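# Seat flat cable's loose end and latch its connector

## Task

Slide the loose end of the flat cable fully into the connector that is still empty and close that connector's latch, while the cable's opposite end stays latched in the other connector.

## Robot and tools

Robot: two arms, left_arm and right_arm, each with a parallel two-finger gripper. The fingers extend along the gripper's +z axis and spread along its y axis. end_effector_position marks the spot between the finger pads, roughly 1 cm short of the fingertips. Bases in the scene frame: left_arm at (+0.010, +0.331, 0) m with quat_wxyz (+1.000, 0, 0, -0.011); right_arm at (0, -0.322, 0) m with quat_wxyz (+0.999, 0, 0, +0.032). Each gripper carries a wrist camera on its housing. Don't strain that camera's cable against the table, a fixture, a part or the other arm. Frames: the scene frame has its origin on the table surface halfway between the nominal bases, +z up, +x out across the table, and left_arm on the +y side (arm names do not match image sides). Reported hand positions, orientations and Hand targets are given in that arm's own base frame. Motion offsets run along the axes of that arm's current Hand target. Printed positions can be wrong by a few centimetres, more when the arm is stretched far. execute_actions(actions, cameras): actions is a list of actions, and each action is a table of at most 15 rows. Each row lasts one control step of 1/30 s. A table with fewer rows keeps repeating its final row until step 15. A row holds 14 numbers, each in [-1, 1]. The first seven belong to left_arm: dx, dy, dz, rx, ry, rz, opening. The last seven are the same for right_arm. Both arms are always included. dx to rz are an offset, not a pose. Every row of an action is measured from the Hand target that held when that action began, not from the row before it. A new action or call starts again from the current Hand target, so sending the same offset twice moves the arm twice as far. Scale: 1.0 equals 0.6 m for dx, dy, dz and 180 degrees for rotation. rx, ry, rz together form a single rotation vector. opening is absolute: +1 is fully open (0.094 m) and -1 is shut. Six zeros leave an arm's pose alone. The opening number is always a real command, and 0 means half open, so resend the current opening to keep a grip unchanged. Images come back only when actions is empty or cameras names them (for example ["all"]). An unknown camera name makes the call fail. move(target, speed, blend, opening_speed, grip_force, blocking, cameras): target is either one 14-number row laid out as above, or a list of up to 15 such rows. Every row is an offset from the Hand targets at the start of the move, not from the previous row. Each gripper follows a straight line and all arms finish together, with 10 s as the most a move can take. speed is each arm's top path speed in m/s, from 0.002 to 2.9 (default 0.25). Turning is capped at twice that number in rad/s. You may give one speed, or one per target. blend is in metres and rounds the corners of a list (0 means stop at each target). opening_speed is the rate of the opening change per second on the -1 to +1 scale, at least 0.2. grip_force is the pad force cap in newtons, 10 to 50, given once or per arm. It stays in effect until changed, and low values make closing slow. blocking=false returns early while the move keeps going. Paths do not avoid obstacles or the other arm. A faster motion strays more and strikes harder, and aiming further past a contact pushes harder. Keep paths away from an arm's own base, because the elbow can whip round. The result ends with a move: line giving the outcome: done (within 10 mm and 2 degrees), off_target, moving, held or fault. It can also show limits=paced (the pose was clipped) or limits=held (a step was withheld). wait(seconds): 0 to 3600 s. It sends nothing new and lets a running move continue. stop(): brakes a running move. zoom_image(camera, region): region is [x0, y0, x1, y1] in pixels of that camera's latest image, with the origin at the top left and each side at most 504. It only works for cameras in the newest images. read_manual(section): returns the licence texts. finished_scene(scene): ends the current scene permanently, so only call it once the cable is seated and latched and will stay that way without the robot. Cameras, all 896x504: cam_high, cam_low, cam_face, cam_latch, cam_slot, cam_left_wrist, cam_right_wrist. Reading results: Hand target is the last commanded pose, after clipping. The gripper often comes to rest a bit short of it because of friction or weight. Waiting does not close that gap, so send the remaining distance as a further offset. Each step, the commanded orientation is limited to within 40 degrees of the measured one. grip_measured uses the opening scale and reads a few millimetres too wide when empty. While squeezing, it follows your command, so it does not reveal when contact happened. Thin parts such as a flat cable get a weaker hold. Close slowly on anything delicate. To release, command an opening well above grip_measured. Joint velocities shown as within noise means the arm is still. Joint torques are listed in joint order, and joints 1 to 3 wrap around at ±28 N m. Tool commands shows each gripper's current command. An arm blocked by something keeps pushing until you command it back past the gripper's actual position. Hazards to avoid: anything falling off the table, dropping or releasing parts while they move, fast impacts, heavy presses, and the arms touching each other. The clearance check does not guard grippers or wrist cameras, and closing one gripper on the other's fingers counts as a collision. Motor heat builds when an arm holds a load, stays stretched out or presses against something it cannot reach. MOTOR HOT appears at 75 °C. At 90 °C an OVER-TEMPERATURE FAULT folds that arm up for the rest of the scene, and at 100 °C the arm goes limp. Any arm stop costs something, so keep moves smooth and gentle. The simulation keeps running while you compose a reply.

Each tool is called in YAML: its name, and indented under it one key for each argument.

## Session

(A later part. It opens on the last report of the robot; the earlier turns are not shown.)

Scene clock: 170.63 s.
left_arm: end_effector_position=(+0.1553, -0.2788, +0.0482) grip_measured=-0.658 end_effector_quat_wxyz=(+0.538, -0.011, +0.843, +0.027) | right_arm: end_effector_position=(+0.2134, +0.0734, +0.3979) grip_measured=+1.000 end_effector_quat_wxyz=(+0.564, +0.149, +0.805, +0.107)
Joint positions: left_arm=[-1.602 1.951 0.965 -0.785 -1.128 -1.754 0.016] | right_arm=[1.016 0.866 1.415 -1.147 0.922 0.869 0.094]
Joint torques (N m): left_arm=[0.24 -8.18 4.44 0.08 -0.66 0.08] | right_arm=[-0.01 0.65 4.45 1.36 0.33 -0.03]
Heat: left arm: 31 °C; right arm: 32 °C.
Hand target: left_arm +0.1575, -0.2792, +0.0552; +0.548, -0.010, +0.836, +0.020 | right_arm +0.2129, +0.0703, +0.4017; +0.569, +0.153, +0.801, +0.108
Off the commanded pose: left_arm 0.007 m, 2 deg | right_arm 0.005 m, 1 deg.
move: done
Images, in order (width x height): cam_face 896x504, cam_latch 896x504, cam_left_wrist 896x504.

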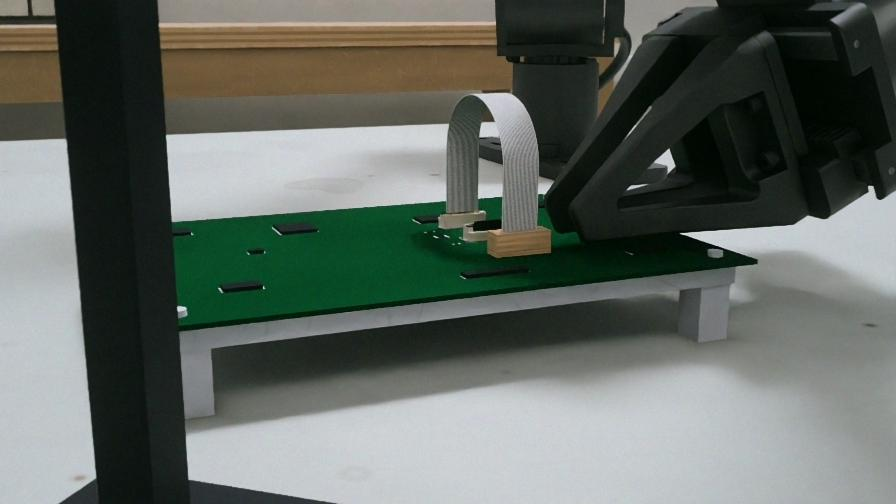

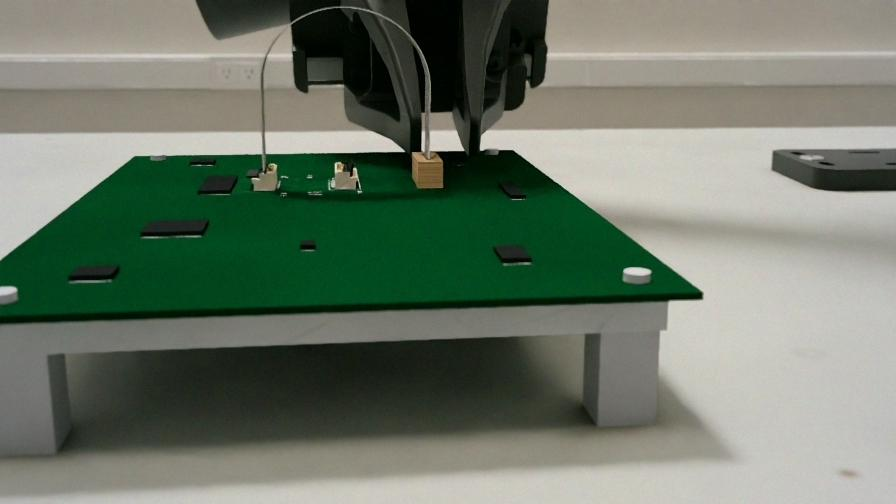

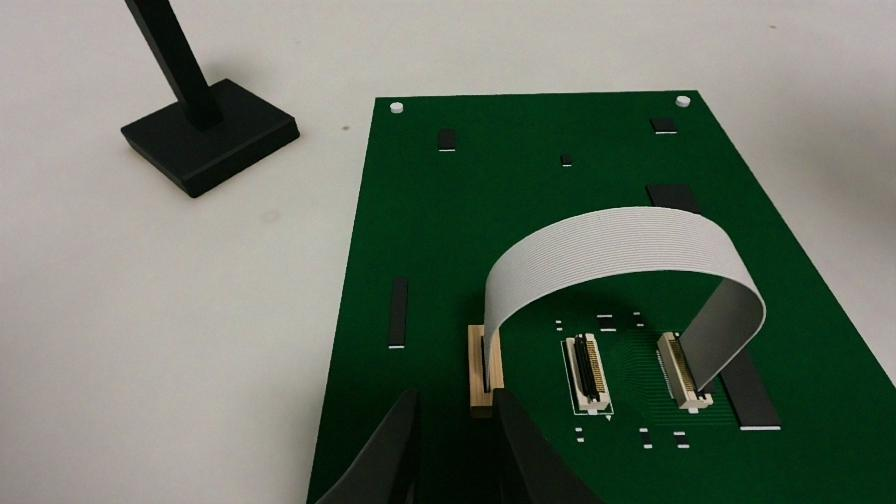

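zoom_image:
  camera: "cam_latch"
  region: [380, 90, 500, 200]

zoom_image:
  camera: "cam_left_wrist"
  region: [390, 290, 650, 440]

Scaled by 4.200 from the camera's image (finer frame: 1280x720).

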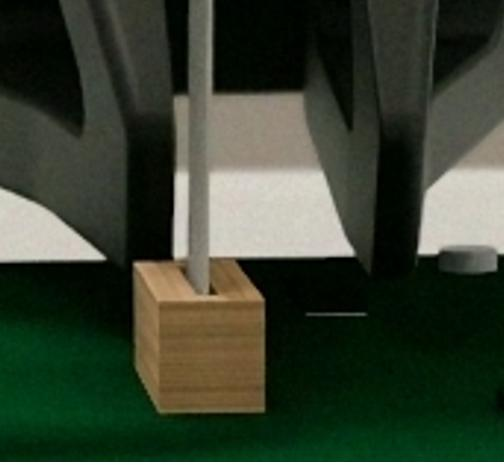

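Scaled by 1.938 from the camera's image (finer frame: 1280x720).

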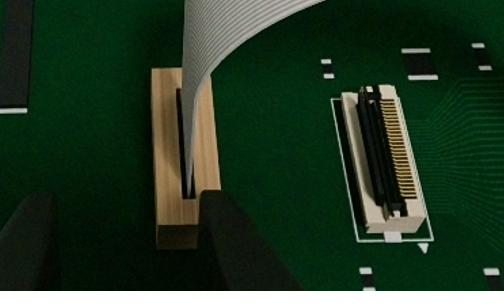

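move:
  target: [-0.0150, -0.0213, -0.0064, -0.0036, 0.0, -0.0043, -0.66, 0, 0, 0, 0, 0, 0, 1.0]
  speed: 0.1
  cameras: ["cam_latch", "cam_face", "cam_left_wrist"]

Scene clock: 182.27 s.
left_arm: end_effector_position=(+0.1550, -0.2880, +0.0577) grip_measured=-0.658 end_effector_quat_wxyz=(+0.538, -0.014, +0.843, +0.024) | right_arm: end_effector_position=(+0.2134, +0.0734, +0.3979) grip_measured=+1.000 end_effector_quat_wxyz=(+0.564, +0.149, +0.805, +0.107)
Joint positions: left_arm=[-1.602 1.951 1.017 -0.832 -1.128 -1.759 0.016] | right_arm=[1.016 0.866 1.415 -1.147 0.922 0.869 0.094]
Joint torques (N m): left_arm=[0.44 -6.71 7.62 -0.08 -0.68 -0.12] | right_arm=[0.01 0.66 4.45 1.36 0.33 -0.03]
Heat: left arm: 31 °C; right arm: 32 °C.
Hand target: left_arm +0.1580, -0.2921, +0.0646; +0.548, -0.019, +0.836, +0.021 | right_arm +0.2129, +0.0703, +0.4017; +0.569, +0.153, +0.801, +0.108
Off the commanded pose: left_arm 0.009 m, 2 deg | right_arm 0.005 m, 1 deg.
move: done
Images, in order (width x height): cam_face 896x504, cam_latch 896x504, cam_left_wrist 896x504.

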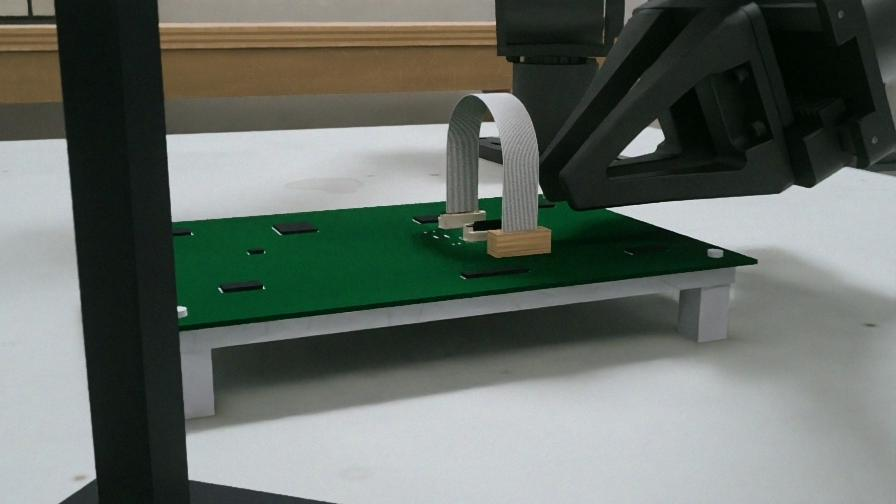

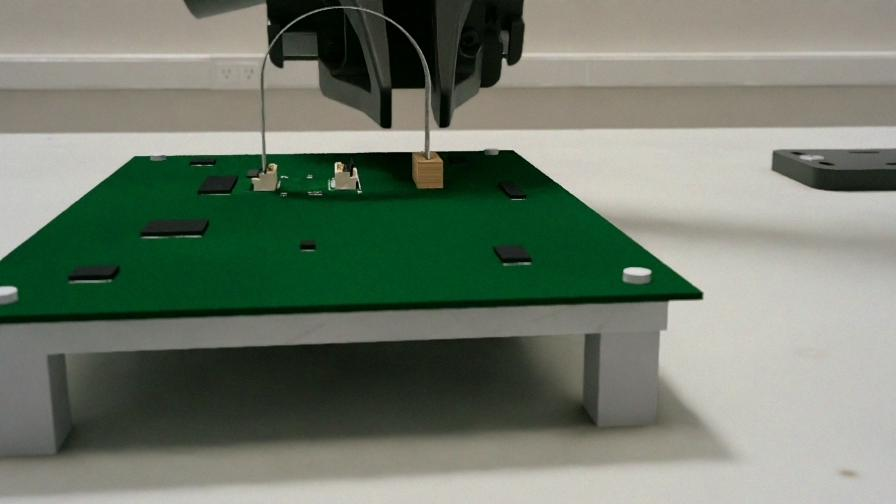

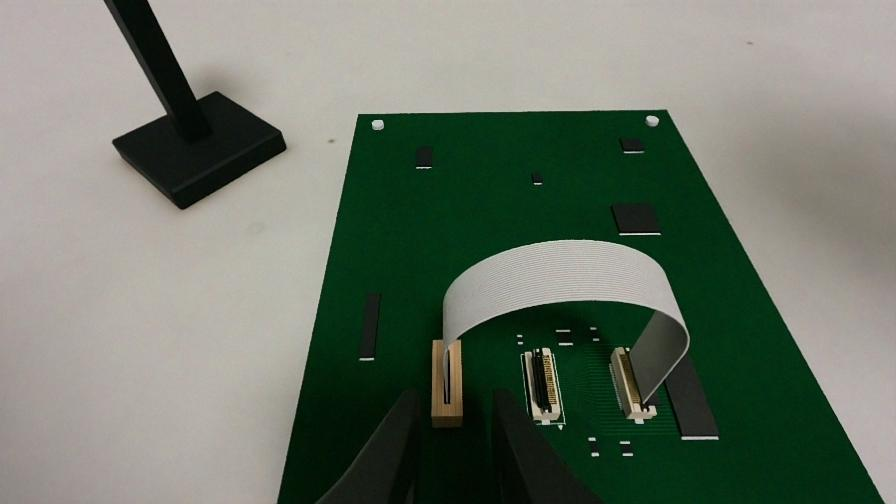

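move:
  target: [0.0071, 0.0048, 0.0036, 0.0, 0.0, 0.0, -0.66, 0, 0, 0, 0, 0, 0, 1.0]
  speed: 0.05
  cameras: ["cam_latch"]

Scene clock: 184.77 s.
left_arm: end_effector_position=(+0.1550, -0.2879, +0.0578) grip_measured=-0.658 end_effector_quat_wxyz=(+0.538, -0.015, +0.843, +0.023) | right_arm: end_effector_position=(+0.2134, +0.0734, +0.3979) grip_measured=+1.000 end_effector_quat_wxyz=(+0.564, +0.149, +0.805, +0.107)
Joint positions: left_arm=[-1.602 1.951 1.017 -0.833 -1.128 -1.761 0.016] | right_arm=[1.016 0.866 1.415 -1.147 0.922 0.869 0.094]
Joint torques (N m): left_arm=[0.54 -6.35 5.71 0.08 -0.64 -0.09] | right_arm=[-0.01 0.66 4.46 1.36 0.33 -0.03]
Heat: left arm: 31 °C; right arm: 32 °C.
Hand target: left_arm +0.1582, -0.2892, +0.0599; +0.548, -0.019, +0.836, +0.021 | right_arm +0.2129, +0.0703, +0.4017; +0.569, +0.153, +0.801, +0.108
Off the commanded pose: left_arm 0.004 m, 2 deg | right_arm 0.005 m, 1 deg.
move: done

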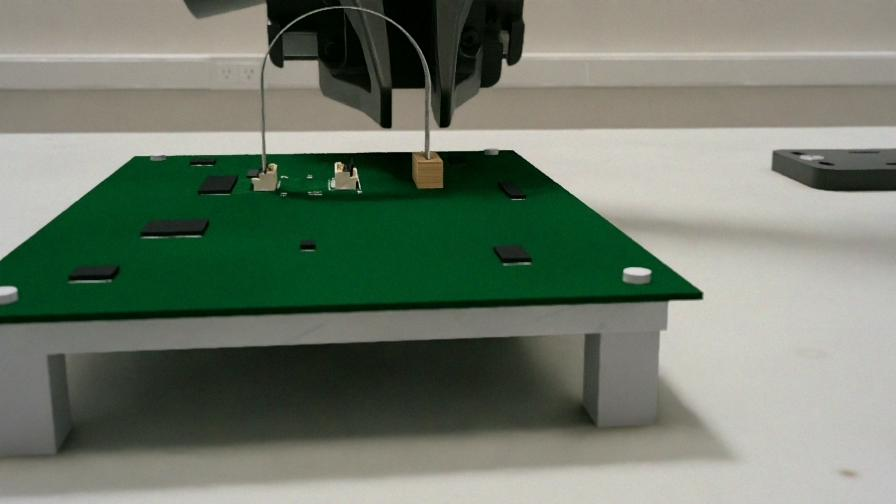

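move:
  target: [0.0096, 0.0069, 0.0042, 0.0, 0.0, 0.0, -0.66, 0, 0, 0, 0, 0, 0, 1.0]
  speed: 0.05
  cameras: ["cam_latch"]

Scene clock: 191.33 s.
left_arm: end_effector_position=(+0.1550, -0.2882, +0.0556) grip_measured=-0.658 end_effector_quat_wxyz=(+0.538, -0.019, +0.843, +0.017) | right_arm: end_effector_position=(+0.2134, +0.0734, +0.3979) grip_measured=+1.000 end_effector_quat_wxyz=(+0.564, +0.149, +0.805, +0.107)
Joint positions: left_arm=[-1.602 1.951 1.007 -0.811 -1.128 -1.764 0.016] | right_arm=[1.016 0.866 1.415 -1.147 0.922 0.869 0.094]
Joint torques (N m): left_arm=[0.44 -6 4.26 0.17 -0.62 -0.08] | right_arm=[0.01 0.65 4.45 1.36 0.33 -0.03]
Heat: left arm: 31 °C; right arm: 32 °C.
Hand target: left_arm +0.1579, -0.2850, +0.0537; +0.548, -0.019, +0.836, +0.021 | right_arm +0.2129, +0.0703, +0.4017; +0.569, +0.153, +0.801, +0.108
Off the commanded pose: left_arm 0.005 m, 1 deg | right_arm 0.005 m, 1 deg.
move: done

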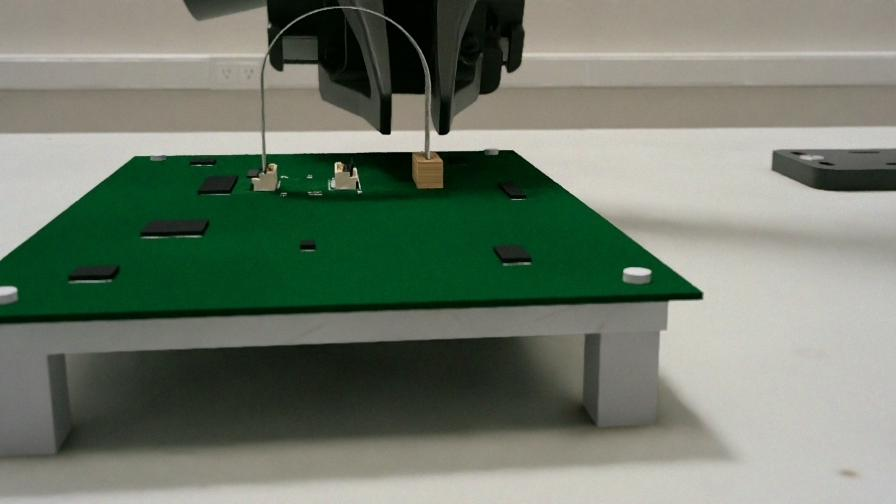

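move:
  target: [-0.0049, 0.0040, 0.0197, 0.0, 0.0, 0.0, -0.66, 0, 0, 0, 0, 0, 0, 1.0]
  speed: 0.05
  cameras: ["cam_latch", "cam_face", "cam_slot", "cam_left_wrist"]

Scene clock: 195.97 s.
left_arm: end_effector_position=(+0.1666, -0.2840, +0.0468) grip_measured=-0.658 end_effector_quat_wxyz=(+0.536, -0.021, +0.843, +0.022) | right_arm: end_effector_position=(+0.2134, +0.0734, +0.3979) grip_measured=+1.000 end_effector_quat_wxyz=(+0.564, +0.149, +0.805, +0.107)
Joint positions: left_arm=[-1.562 1.951 0.966 -0.707 -1.13 -1.689 0.016] | right_arm=[1.016 0.866 1.415 -1.147 0.922 0.869 0.094]
Joint torques (N m): left_arm=[0.46 -7.6 4.16 0.24 -0.69 0.07] | right_arm=[-0.01 0.64 4.45 1.36 0.33 -0.04]
Heat: left arm: 31 °C; right arm: 32 °C.
Hand target: left_arm +0.1698, -0.2819, +0.0517; +0.548, -0.019, +0.836, +0.021 | right_arm +0.2129, +0.0703, +0.4017; +0.569, +0.153, +0.801, +0.108
Off the commanded pose: left_arm 0.006 m, 2 deg | right_arm 0.005 m, 1 deg.
move: done
Images, in order (width x height): cam_face 896x504, cam_latch 896x504, cam_slot 896x504, cam_left_wrist 896x504.

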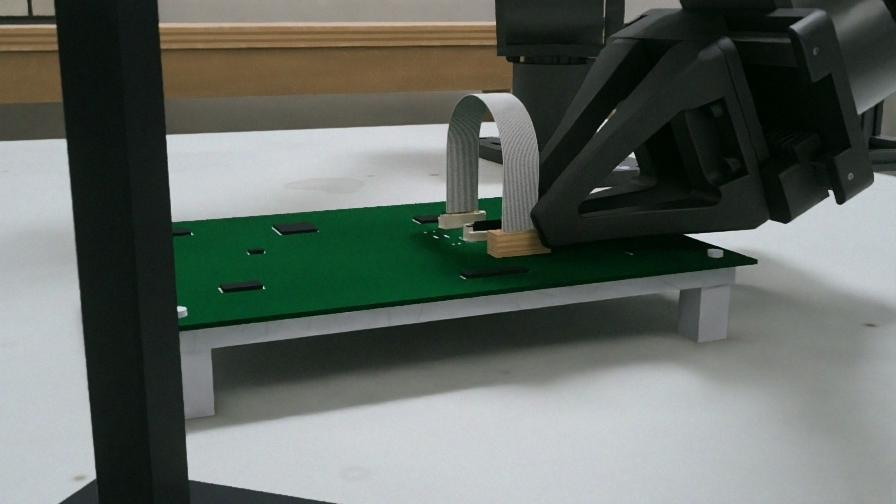

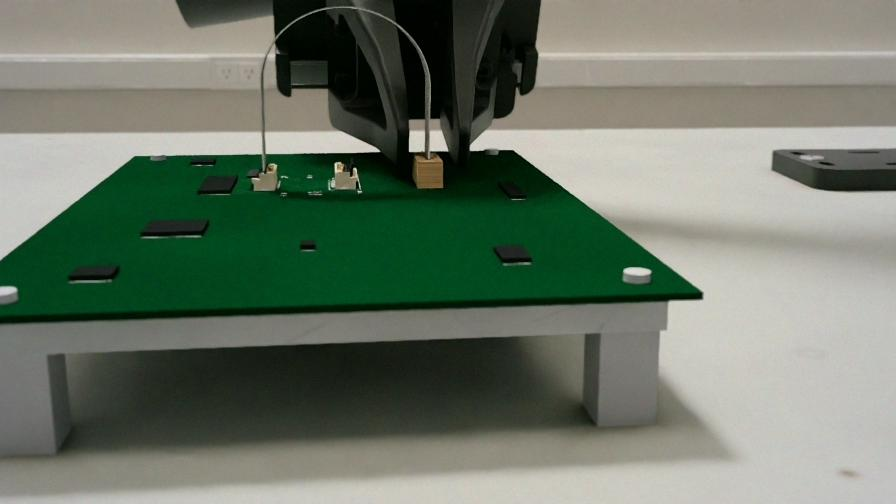

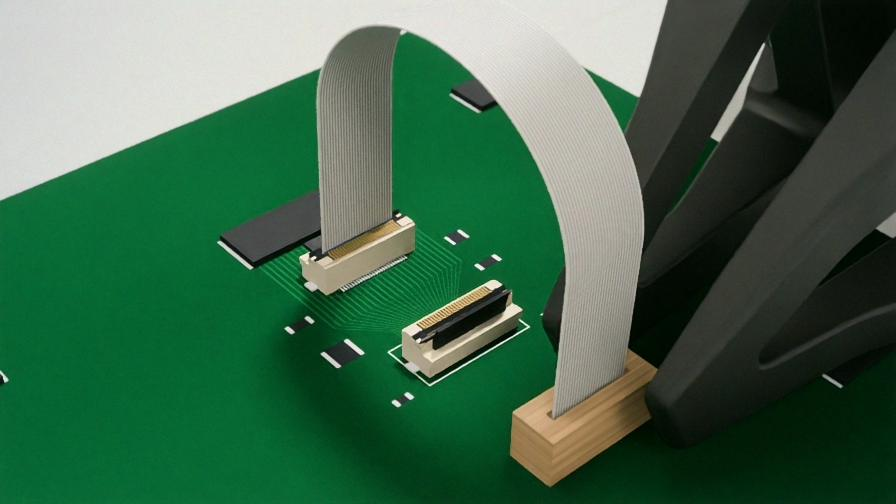

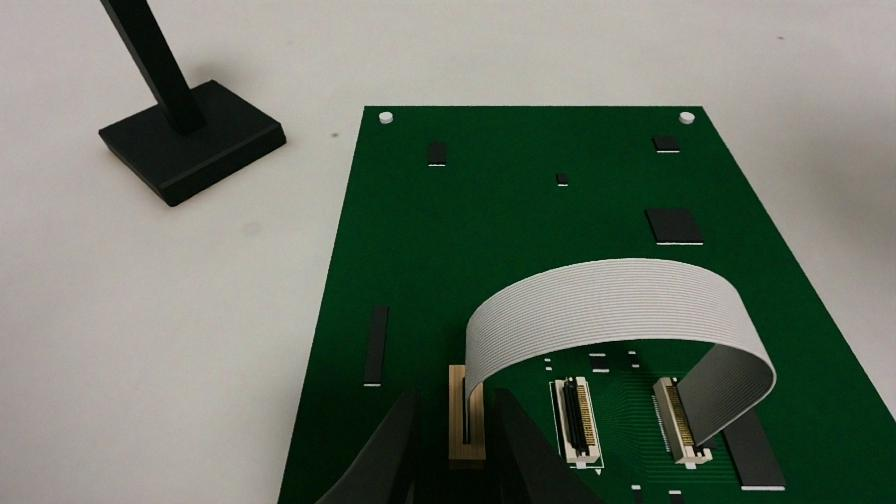

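zoom_image:
  camera: "cam_latch"
  region: [380, 90, 500, 200]

zoom_image:
  camera: "cam_slot"
  region: [500, 240, 740, 500]

zoom_image:
  camera: "cam_left_wrist"
  region: [390, 340, 620, 490]

Scaled by 4.200 from the camera's image (finer frame: 1280x720).

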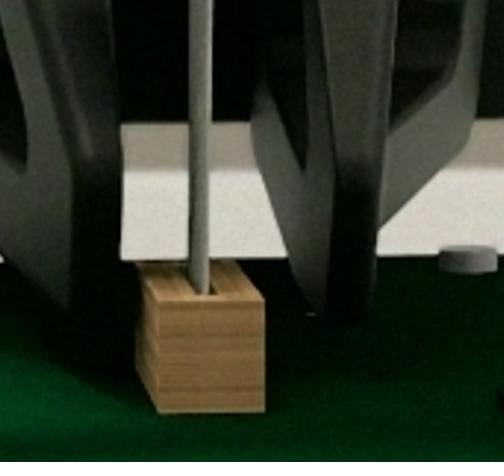

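Scaled by 1.938 from the camera's image (finer frame: 1280x720).

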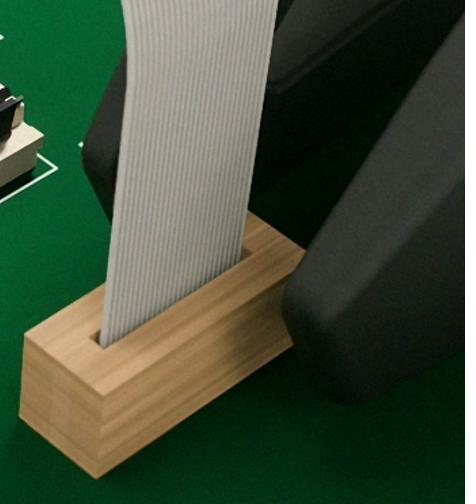

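Scaled by 2.191 from the camera's image (finer frame: 1280x720).

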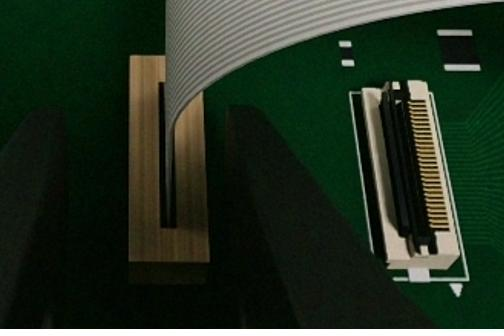

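move:
  target: [-0.0190, -0.0050, -0.0083, 0.0, 0.0, 0.0, -0.66, 0, 0, 0, 0, 0, 0, 1.0]
  speed: 0.05
  cameras: ["cam_latch"]

Scene clock: 207.83 s.
left_arm: end_effector_position=(+0.1667, -0.2818, +0.0471) grip_measured=-0.658 end_effector_quat_wxyz=(+0.536, -0.015, +0.843, +0.030) | right_arm: end_effector_position=(+0.2134, +0.0734, +0.3979) grip_measured=+1.000 end_effector_quat_wxyz=(+0.564, +0.149, +0.805, +0.107)
Joint positions: left_arm=[-1.562 1.951 0.966 -0.722 -1.13 -1.684 0.016] | right_arm=[1.016 0.866 1.415 -1.147 0.922 0.869 0.094]
Joint torques (N m): left_arm=[0.36 -9.65 6.65 -0.07 -0.7 0.06] | right_arm=[-0.01 0.64 4.48 1.36 0.33 -0.04]
Heat: left arm: 31 °C; right arm: 32 °C.
Hand target: left_arm +0.1699, -0.2851, +0.0641; +0.548, -0.019, +0.836, +0.021 | right_arm +0.2129, +0.0703, +0.4017; +0.569, +0.153, +0.801, +0.108
Off the commanded pose: left_arm 0.018 m, 2 deg | right_arm 0.005 m, 1 deg.
move: off_target (left_arm)

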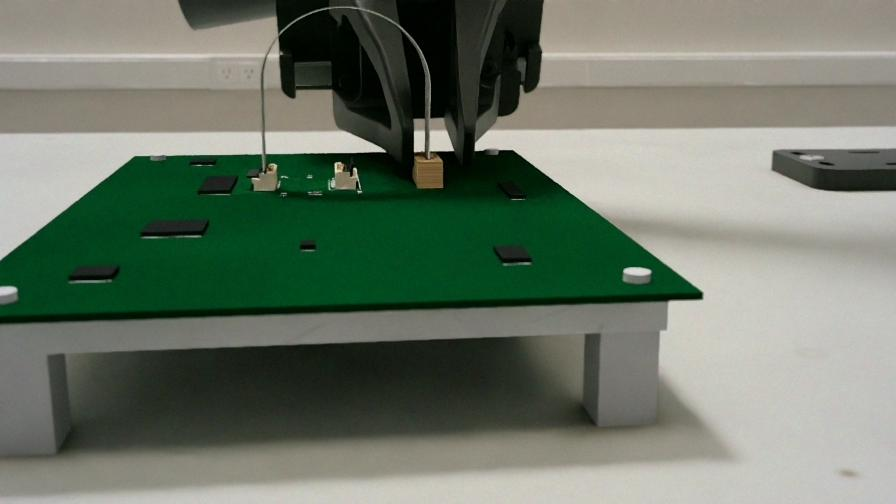

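move:
  target: [-0.0234, -0.0123, -0.0107, 0.0, 0.0, 0.0, -0.66, 0, 0, 0, 0, 0, 0, 1.0]
  speed: 0.05
  cameras: ["cam_latch"]

Scene clock: 212.13 s.
left_arm: end_effector_position=(+0.1668, -0.2860, +0.0614) grip_measured=-0.658 end_effector_quat_wxyz=(+0.537, -0.010, +0.843, +0.036) | right_arm: end_effector_position=(+0.2134, +0.0734, +0.3979) grip_measured=+1.000 end_effector_quat_wxyz=(+0.564, +0.149, +0.805, +0.107)
Joint positions: left_arm=[-1.562 1.933 1.012 -0.799 -1.132 -1.68 0.016] | right_arm=[1.016 0.866 1.415 -1.147 0.922 0.869 0.094]
Joint torques (N m): left_arm=[0.44 -9.4 7.95 -0.05 -0.67 0.02] | right_arm=[0.01 0.64 4.46 1.36 0.33 -0.03]
Heat: left arm: 31 °C; right arm: 32 °C.
Hand target: left_arm +0.1701, -0.2927, +0.0795; +0.548, -0.019, +0.836, +0.021 | right_arm +0.2129, +0.0703, +0.4017; +0.569, +0.153, +0.801, +0.108
Off the commanded pose: left_arm 0.020 m, 3 deg | right_arm 0.005 m, 1 deg.
move: off_target (left_arm)

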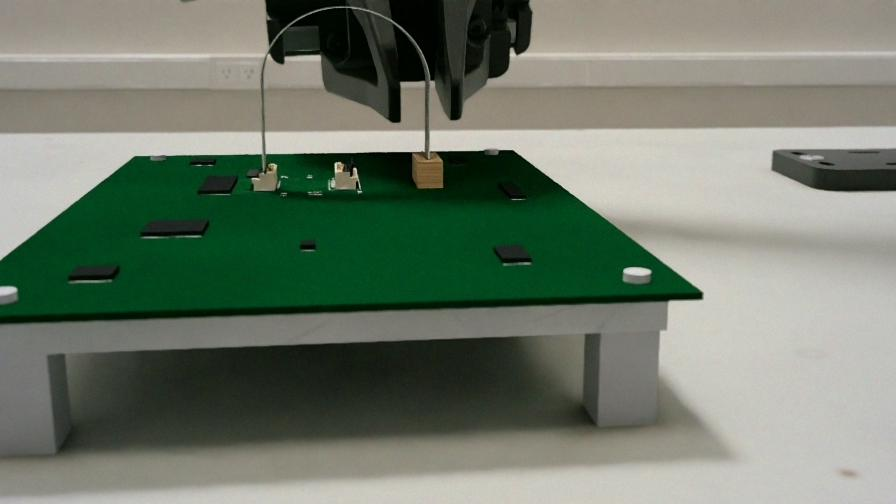

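move:
  target: [0.0116, 0.0110, 0.0164, -0.0030, -0.0005, 0.0012, -0.66, 0, 0, 0, 0, 0, 0, 1.0]
  speed: 0.05
  cameras: ["cam_latch"]

Scene clock: 231.33 s.
left_arm: end_effector_position=(+0.1727, -0.2886, +0.0608) grip_measured=-0.658 end_effector_quat_wxyz=(+0.537, -0.019, +0.843, +0.031) | right_arm: end_effector_position=(+0.2134, +0.0734, +0.3979) grip_measured=+1.000 end_effector_quat_wxyz=(+0.564, +0.149, +0.805, +0.107)
Joint positions: left_arm=[-1.542 1.933 1.012 -0.758 -1.132 -1.656 0.016] | right_arm=[1.016 0.866 1.415 -1.147 0.922 0.869 0.094]
Joint torques (N m): left_arm=[0.49 -8.84 4.08 0.21 -0.7 0.06] | right_arm=[0.01 0.64 4.46 1.36 0.33 -0.03]
Heat: left arm: 33 °C; right arm: 32 °C.
Hand target: left_arm +0.1759, -0.2857, +0.0693; +0.548, -0.020, +0.836, +0.026 | right_arm +0.2129, +0.0703, +0.4017; +0.569, +0.153, +0.801, +0.108
Off the commanded pose: left_arm 0.010 m, 2 deg | right_arm 0.005 m, 1 deg.
move: done

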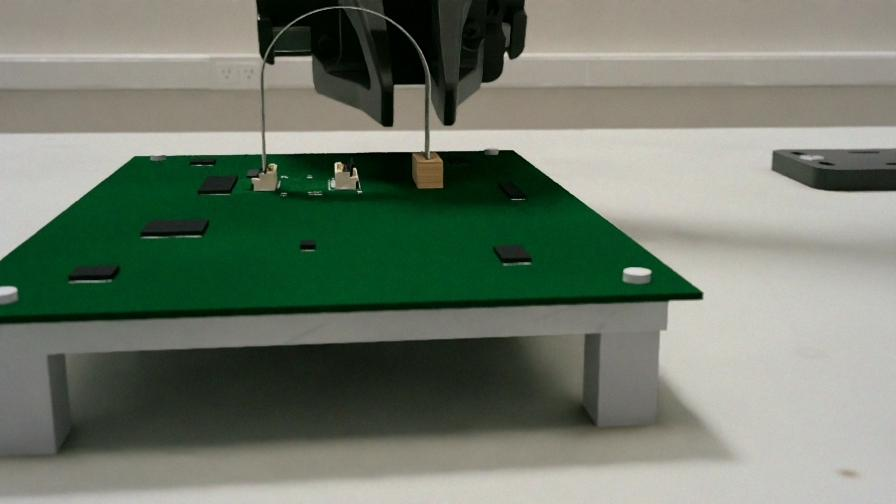

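move:
  target: [0.0091, 0.0062, 0.0098, -0.0001, 0.0, -0.0045, -0.66, 0, 0, 0, 0, 0, 0, 1.0]
  speed: 0.04
  cameras: ["cam_latch", "cam_face", "cam_slot", "cam_left_wrist"]

Scene clock: 235.93 s.
left_arm: end_effector_position=(+0.1753, -0.2834, +0.0530) grip_measured=-0.658 end_effector_quat_wxyz=(+0.537, -0.023, +0.843, +0.028) | right_arm: end_effector_position=(+0.2134, +0.0734, +0.3979) grip_measured=+1.000 end_effector_quat_wxyz=(+0.564, +0.149, +0.805, +0.107)
Joint positions: left_arm=[-1.533 1.933 0.972 -0.698 -1.134 -1.644 0.016] | right_arm=[1.016 0.866 1.415 -1.147 0.922 0.869 0.094]
Joint torques (N m): left_arm=[0.68 -8.75 4.3 0.27 -0.7 0.11] | right_arm=[0.01 0.64 4.45 1.36 0.33 -0.04]
Heat: left arm: 33 °C; right arm: 32 °C.
Hand target: left_arm +0.1789, -0.2816, +0.0620; +0.549, -0.026, +0.835, +0.022 | right_arm +0.2129, +0.0703, +0.4017; +0.569, +0.153, +0.801, +0.108
Off the commanded pose: left_arm 0.010 m, 2 deg | right_arm 0.005 m, 1 deg.
move: done
Images, in order (width x height): cam_face 896x504, cam_latch 896x504, cam_slot 896x504, cam_left_wrist 896x504.

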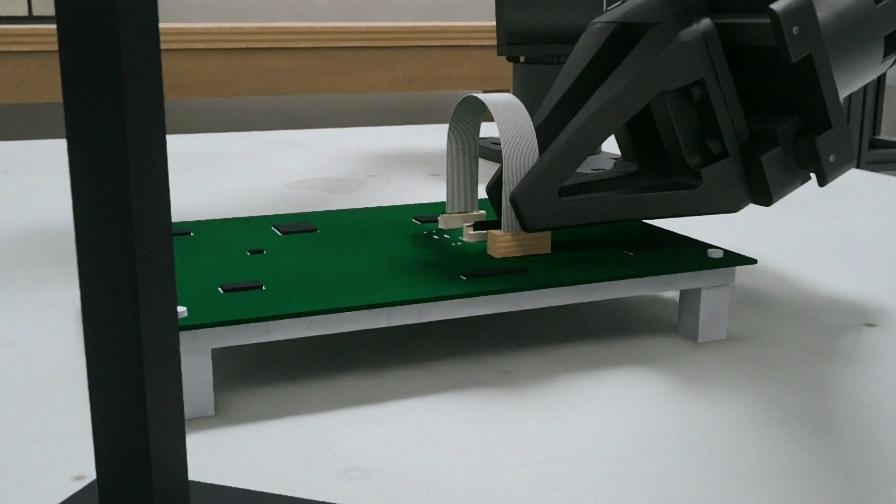

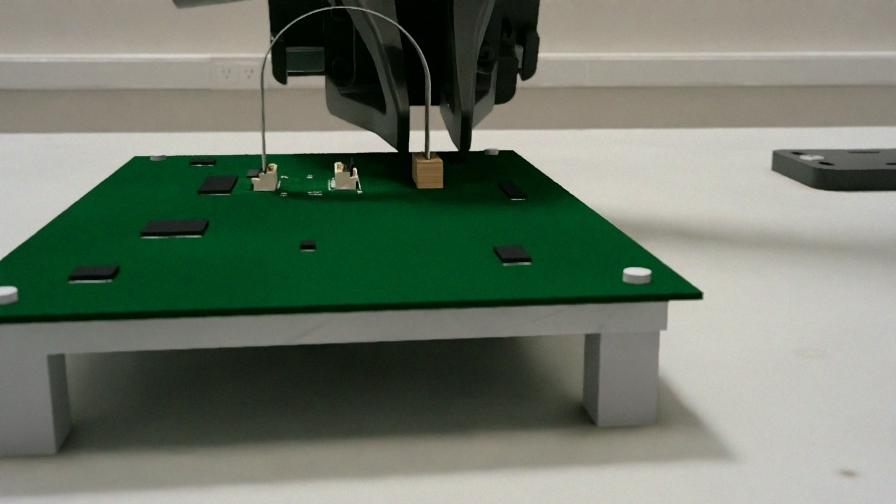

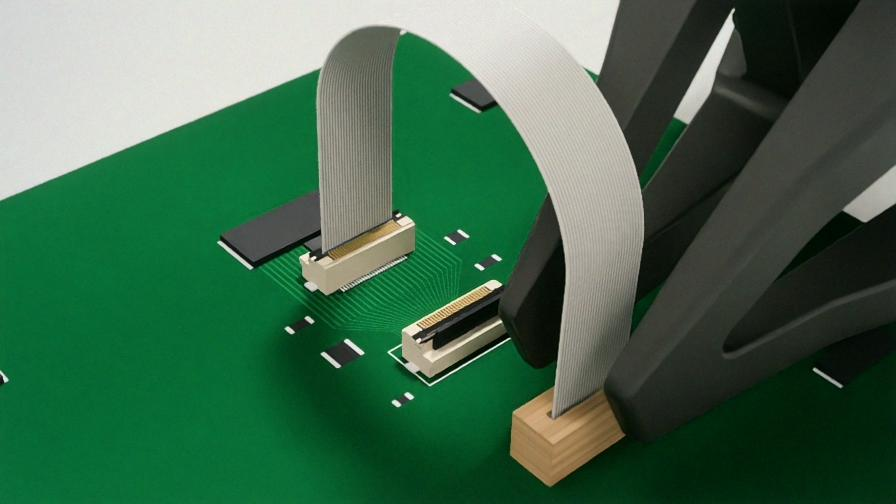

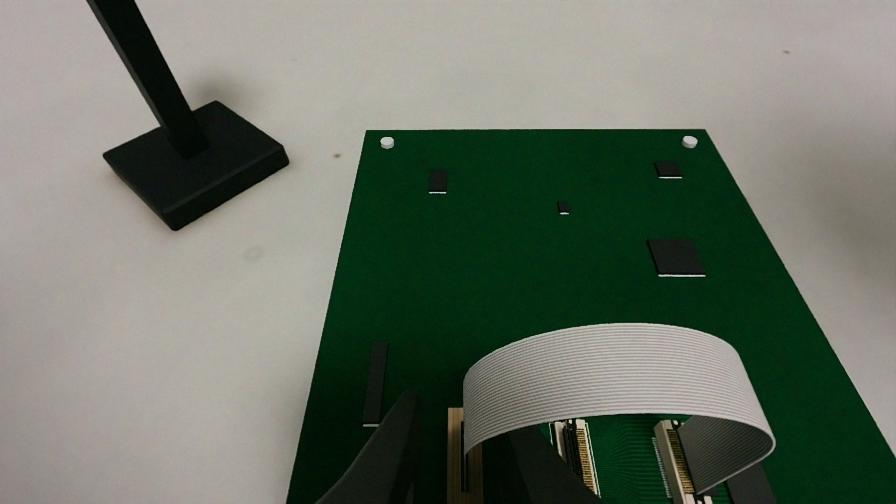

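zoom_image:
  camera: "cam_latch"
  region: [370, 80, 490, 200]

zoom_image:
  camera: "cam_face"
  region: [440, 150, 600, 270]

zoom_image:
  camera: "cam_slot"
  region: [480, 260, 700, 500]

zoom_image:
  camera: "cam_left_wrist"
  region: [390, 370, 610, 504]

Scaled by 4.200 from the camera's image (finer frame: 1280x720).

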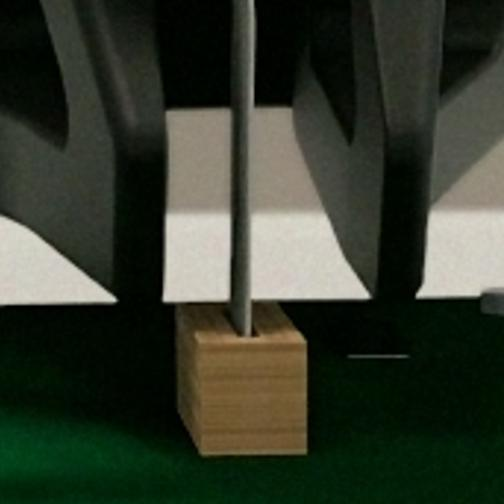

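Scaled by 3.150 from the camera's image (finer frame: 1280x720).

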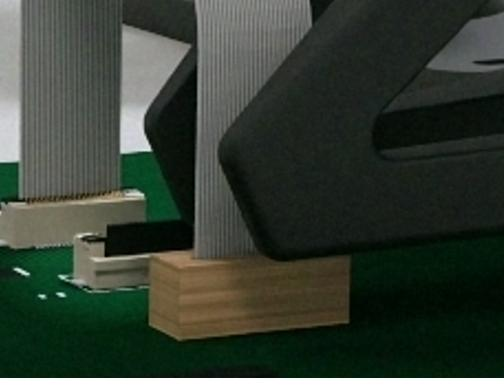

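Scaled by 2.100 from the camera's image (finer frame: 1280x720).

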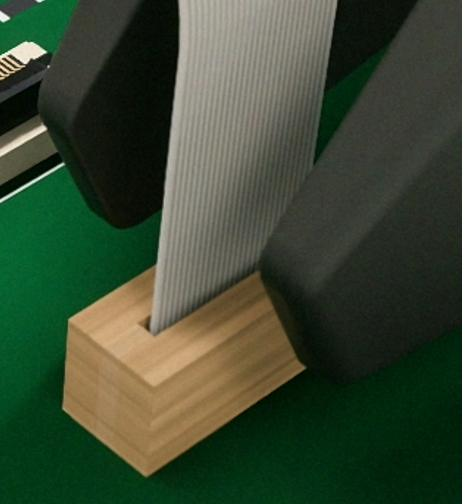

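Scaled by 2.291 from the camera's image (finer frame: 1280x720).

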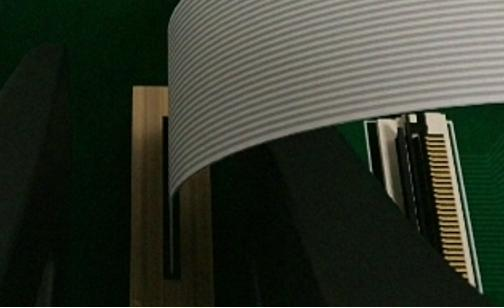

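move:
  target: [0.0003, -0.0020, 0.0, 0.001, 0.0002, -0.0024, -0.66, 0, 0, 0, 0, 0, 0, 1.0]
  speed: 0.04
  cameras: ["cam_latch"]

Scene clock: 246.20 s.
left_arm: end_effector_position=(+0.1753, -0.2847, +0.0529) grip_measured=-0.658 end_effector_quat_wxyz=(+0.537, -0.025, +0.843, +0.025) | right_arm: end_effector_position=(+0.2134, +0.0734, +0.3979) grip_measured=+1.000 end_effector_quat_wxyz=(+0.564, +0.149, +0.805, +0.107)
Joint positions: left_arm=[-1.533 1.933 0.972 -0.689 -1.134 -1.643 0.016] | right_arm=[1.016 0.866 1.415 -1.147 0.922 0.869 0.094]
Joint torques (N m): left_arm=[0.76 -8.8 4.34 0.27 -0.72 0.07] | right_arm=[-0.01 0.64 4.45 1.36 0.34 -0.03]
Heat: left arm: 33 °C; right arm: 32 °C.
Hand target: left_arm +0.1790, -0.2828, +0.0619; +0.548, -0.028, +0.835, +0.019 | right_arm +0.2129, +0.0703, +0.4017; +0.569, +0.153, +0.801, +0.108
Off the commanded pose: left_arm 0.010 m, 2 deg | right_arm 0.005 m, 1 deg.
move: done

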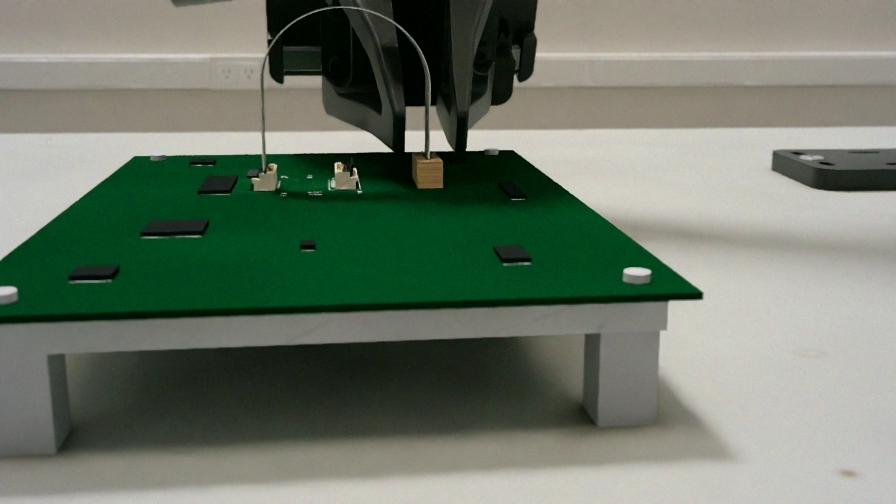

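move:
  target: [0.0, 0.0, 0.0, 0.0, 0.0, 0.0, -1.0, 0, 0, 0, 0, 0, 0, 1.0]
  grip_force: [25, 50]
  opening_speed: 0.25
  cameras: ["cam_latch", "cam_slot", "cam_face", "cam_left_wrist"]

Scene clock: 249.07 s.
left_arm: end_effector_position=(+0.1753, -0.2848, +0.0529) grip_measured=-0.990 end_effector_quat_wxyz=(+0.537, -0.025, +0.843, +0.024) | right_arm: end_effector_position=(+0.2134, +0.0734, +0.3979) grip_measured=+1.000 end_effector_quat_wxyz=(+0.564, +0.149, +0.805, +0.107)
Joint positions: left_arm=[-1.533 1.933 0.972 -0.688 -1.134 -1.643 0] | right_arm=[1.016 0.866 1.415 -1.147 0.922 0.869 0.094]
Joint torques (N m): left_arm=[0.57 -8.87 4.37 0.3 -0.72 0.09] | right_arm=[-0.02 0.65 4.46 1.36 0.33 -0.04]
Heat: left arm: 33 °C; right arm: 32 °C.
Hand target: left_arm +0.1790, -0.2828, +0.0619; +0.548, -0.028, +0.835, +0.019 | right_arm +0.2129, +0.0703, +0.4017; +0.569, +0.153, +0.801, +0.108
Off the commanded pose: left_arm 0.010 m, 2 deg | right_arm 0.005 m, 1 deg.
grip_force (N): 25, 50
move: done
Images, in order (width x height): cam_face 896x504, cam_latch 896x504, cam_slot 896x504, cam_left_wrist 896x504.

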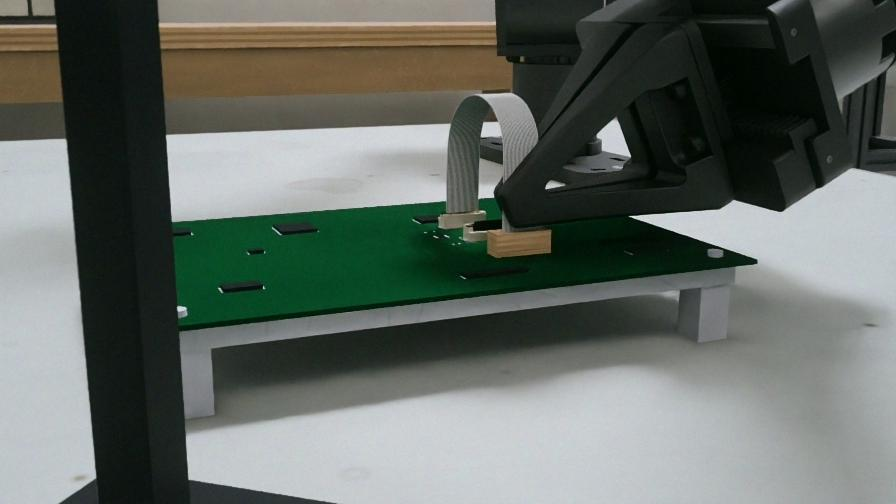

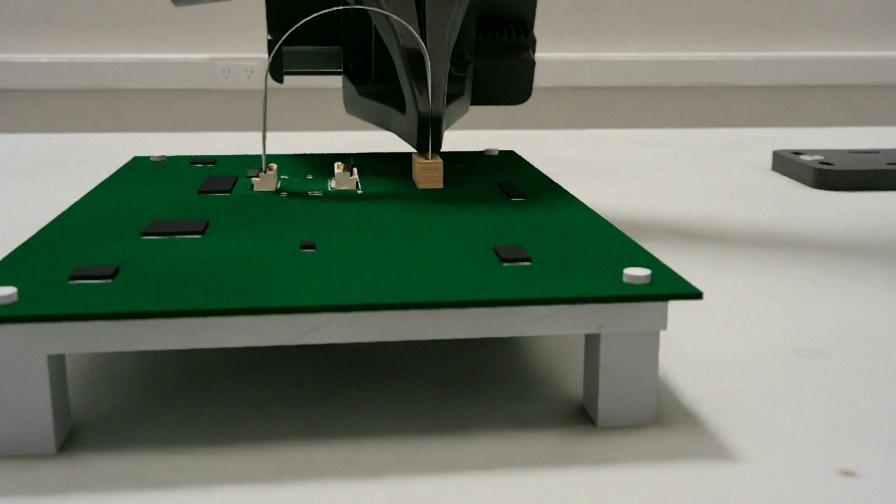

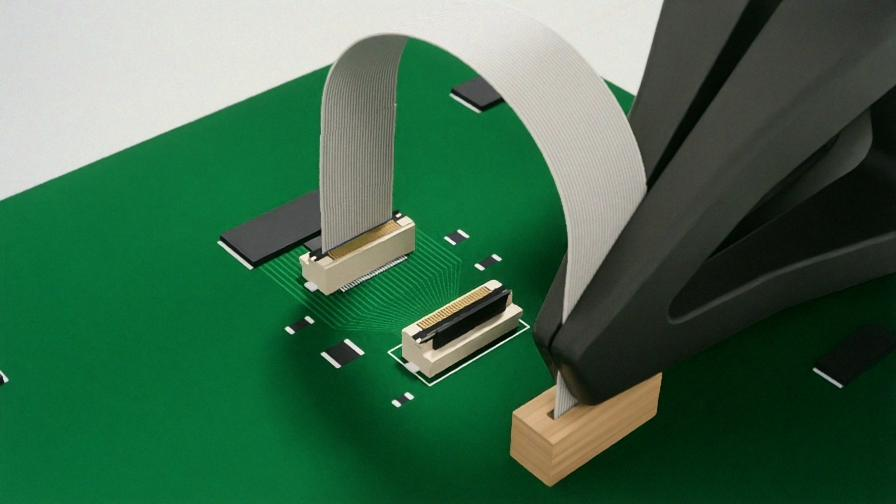

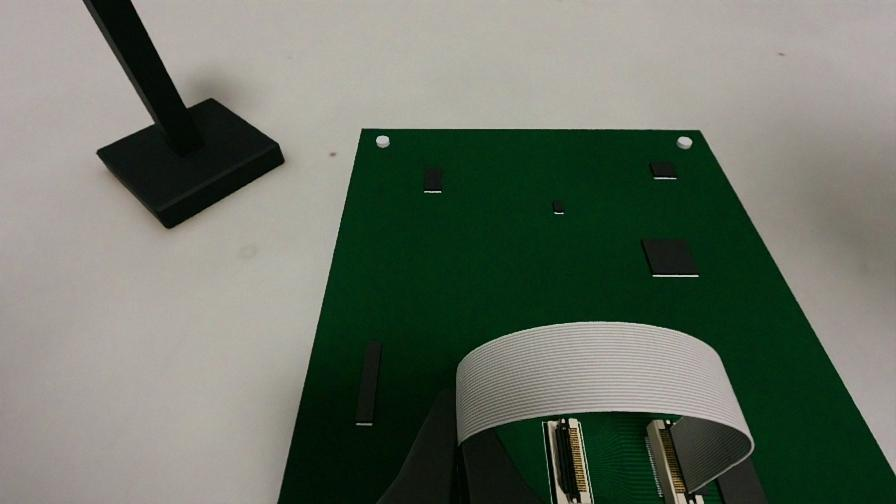

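zoom_image:
  camera: "cam_latch"
  region: [370, 80, 490, 200]

zoom_image:
  camera: "cam_slot"
  region: [490, 290, 690, 500]

zoom_image:
  camera: "cam_face"
  region: [440, 150, 600, 270]

Scaled by 4.200 from the camera's image (finer frame: 1280x720).

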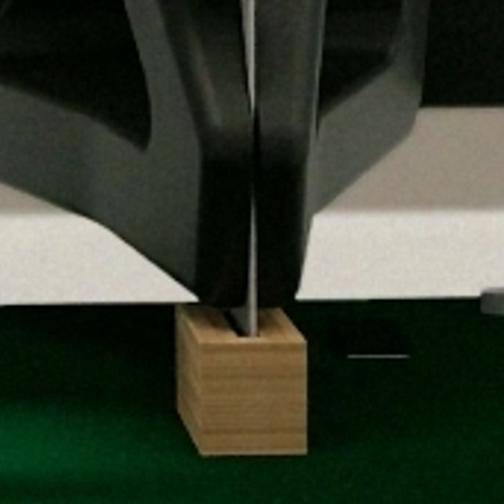

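Scaled by 2.400 from the camera's image (finer frame: 1280x720).

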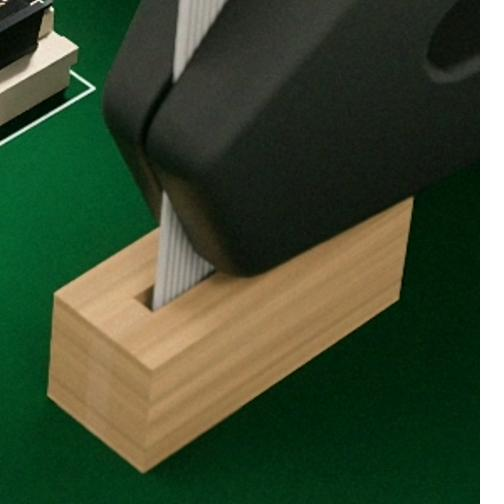

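Scaled by 3.150 from the camera's image (finer frame: 1280x720).

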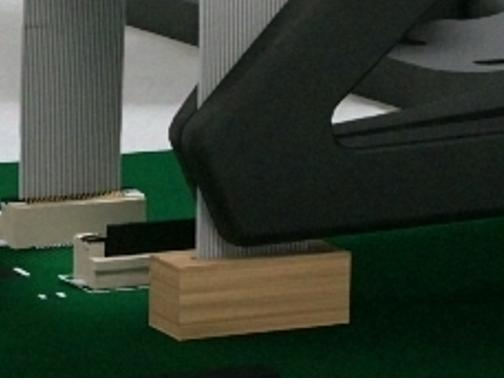

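move:
  target: [-0.0148, -0.0183, -0.0078, 0.0033, 0.0006, -0.0076, -1.0, 0, 0, 0, 0, 0, 0, 1.0]
  speed: 0.05
  cameras: ["cam_latch"]

Scene clock: 256.90 s.
left_arm: end_effector_position=(+0.1753, -0.2848, +0.0529) grip_measured=-0.990 end_effector_quat_wxyz=(+0.537, -0.025, +0.843, +0.024) | right_arm: end_effector_position=(+0.2134, +0.0734, +0.3979) grip_measured=+1.000 end_effector_quat_wxyz=(+0.564, +0.149, +0.805, +0.107)
Joint positions: left_arm=[-1.533 1.933 0.972 -0.689 -1.134 -1.643 0] | right_arm=[1.016 0.866 1.415 -1.147 0.922 0.869 0.094]
Joint torques (N m): left_arm=[0.47 -9.17 8.66 0.09 -0.69 0.06] | right_arm=[0.01 0.65 4.45 1.36 0.33 -0.03]
Heat: left arm: 33 °C; right arm: 32 °C.
Hand target: left_arm +0.1789, -0.2938, +0.0719; +0.548, -0.035, +0.836, +0.008 | right_arm +0.2129, +0.0703, +0.4017; +0.569, +0.153, +0.801, +0.108
Off the commanded pose: left_arm 0.021 m, 3 deg | right_arm 0.005 m, 1 deg.
grip_force (N): 25, 50
move: off_target (left_arm)

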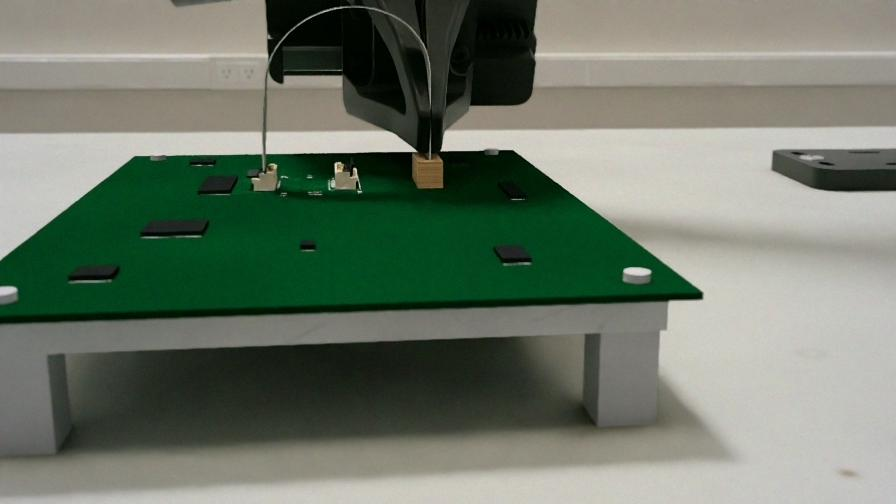

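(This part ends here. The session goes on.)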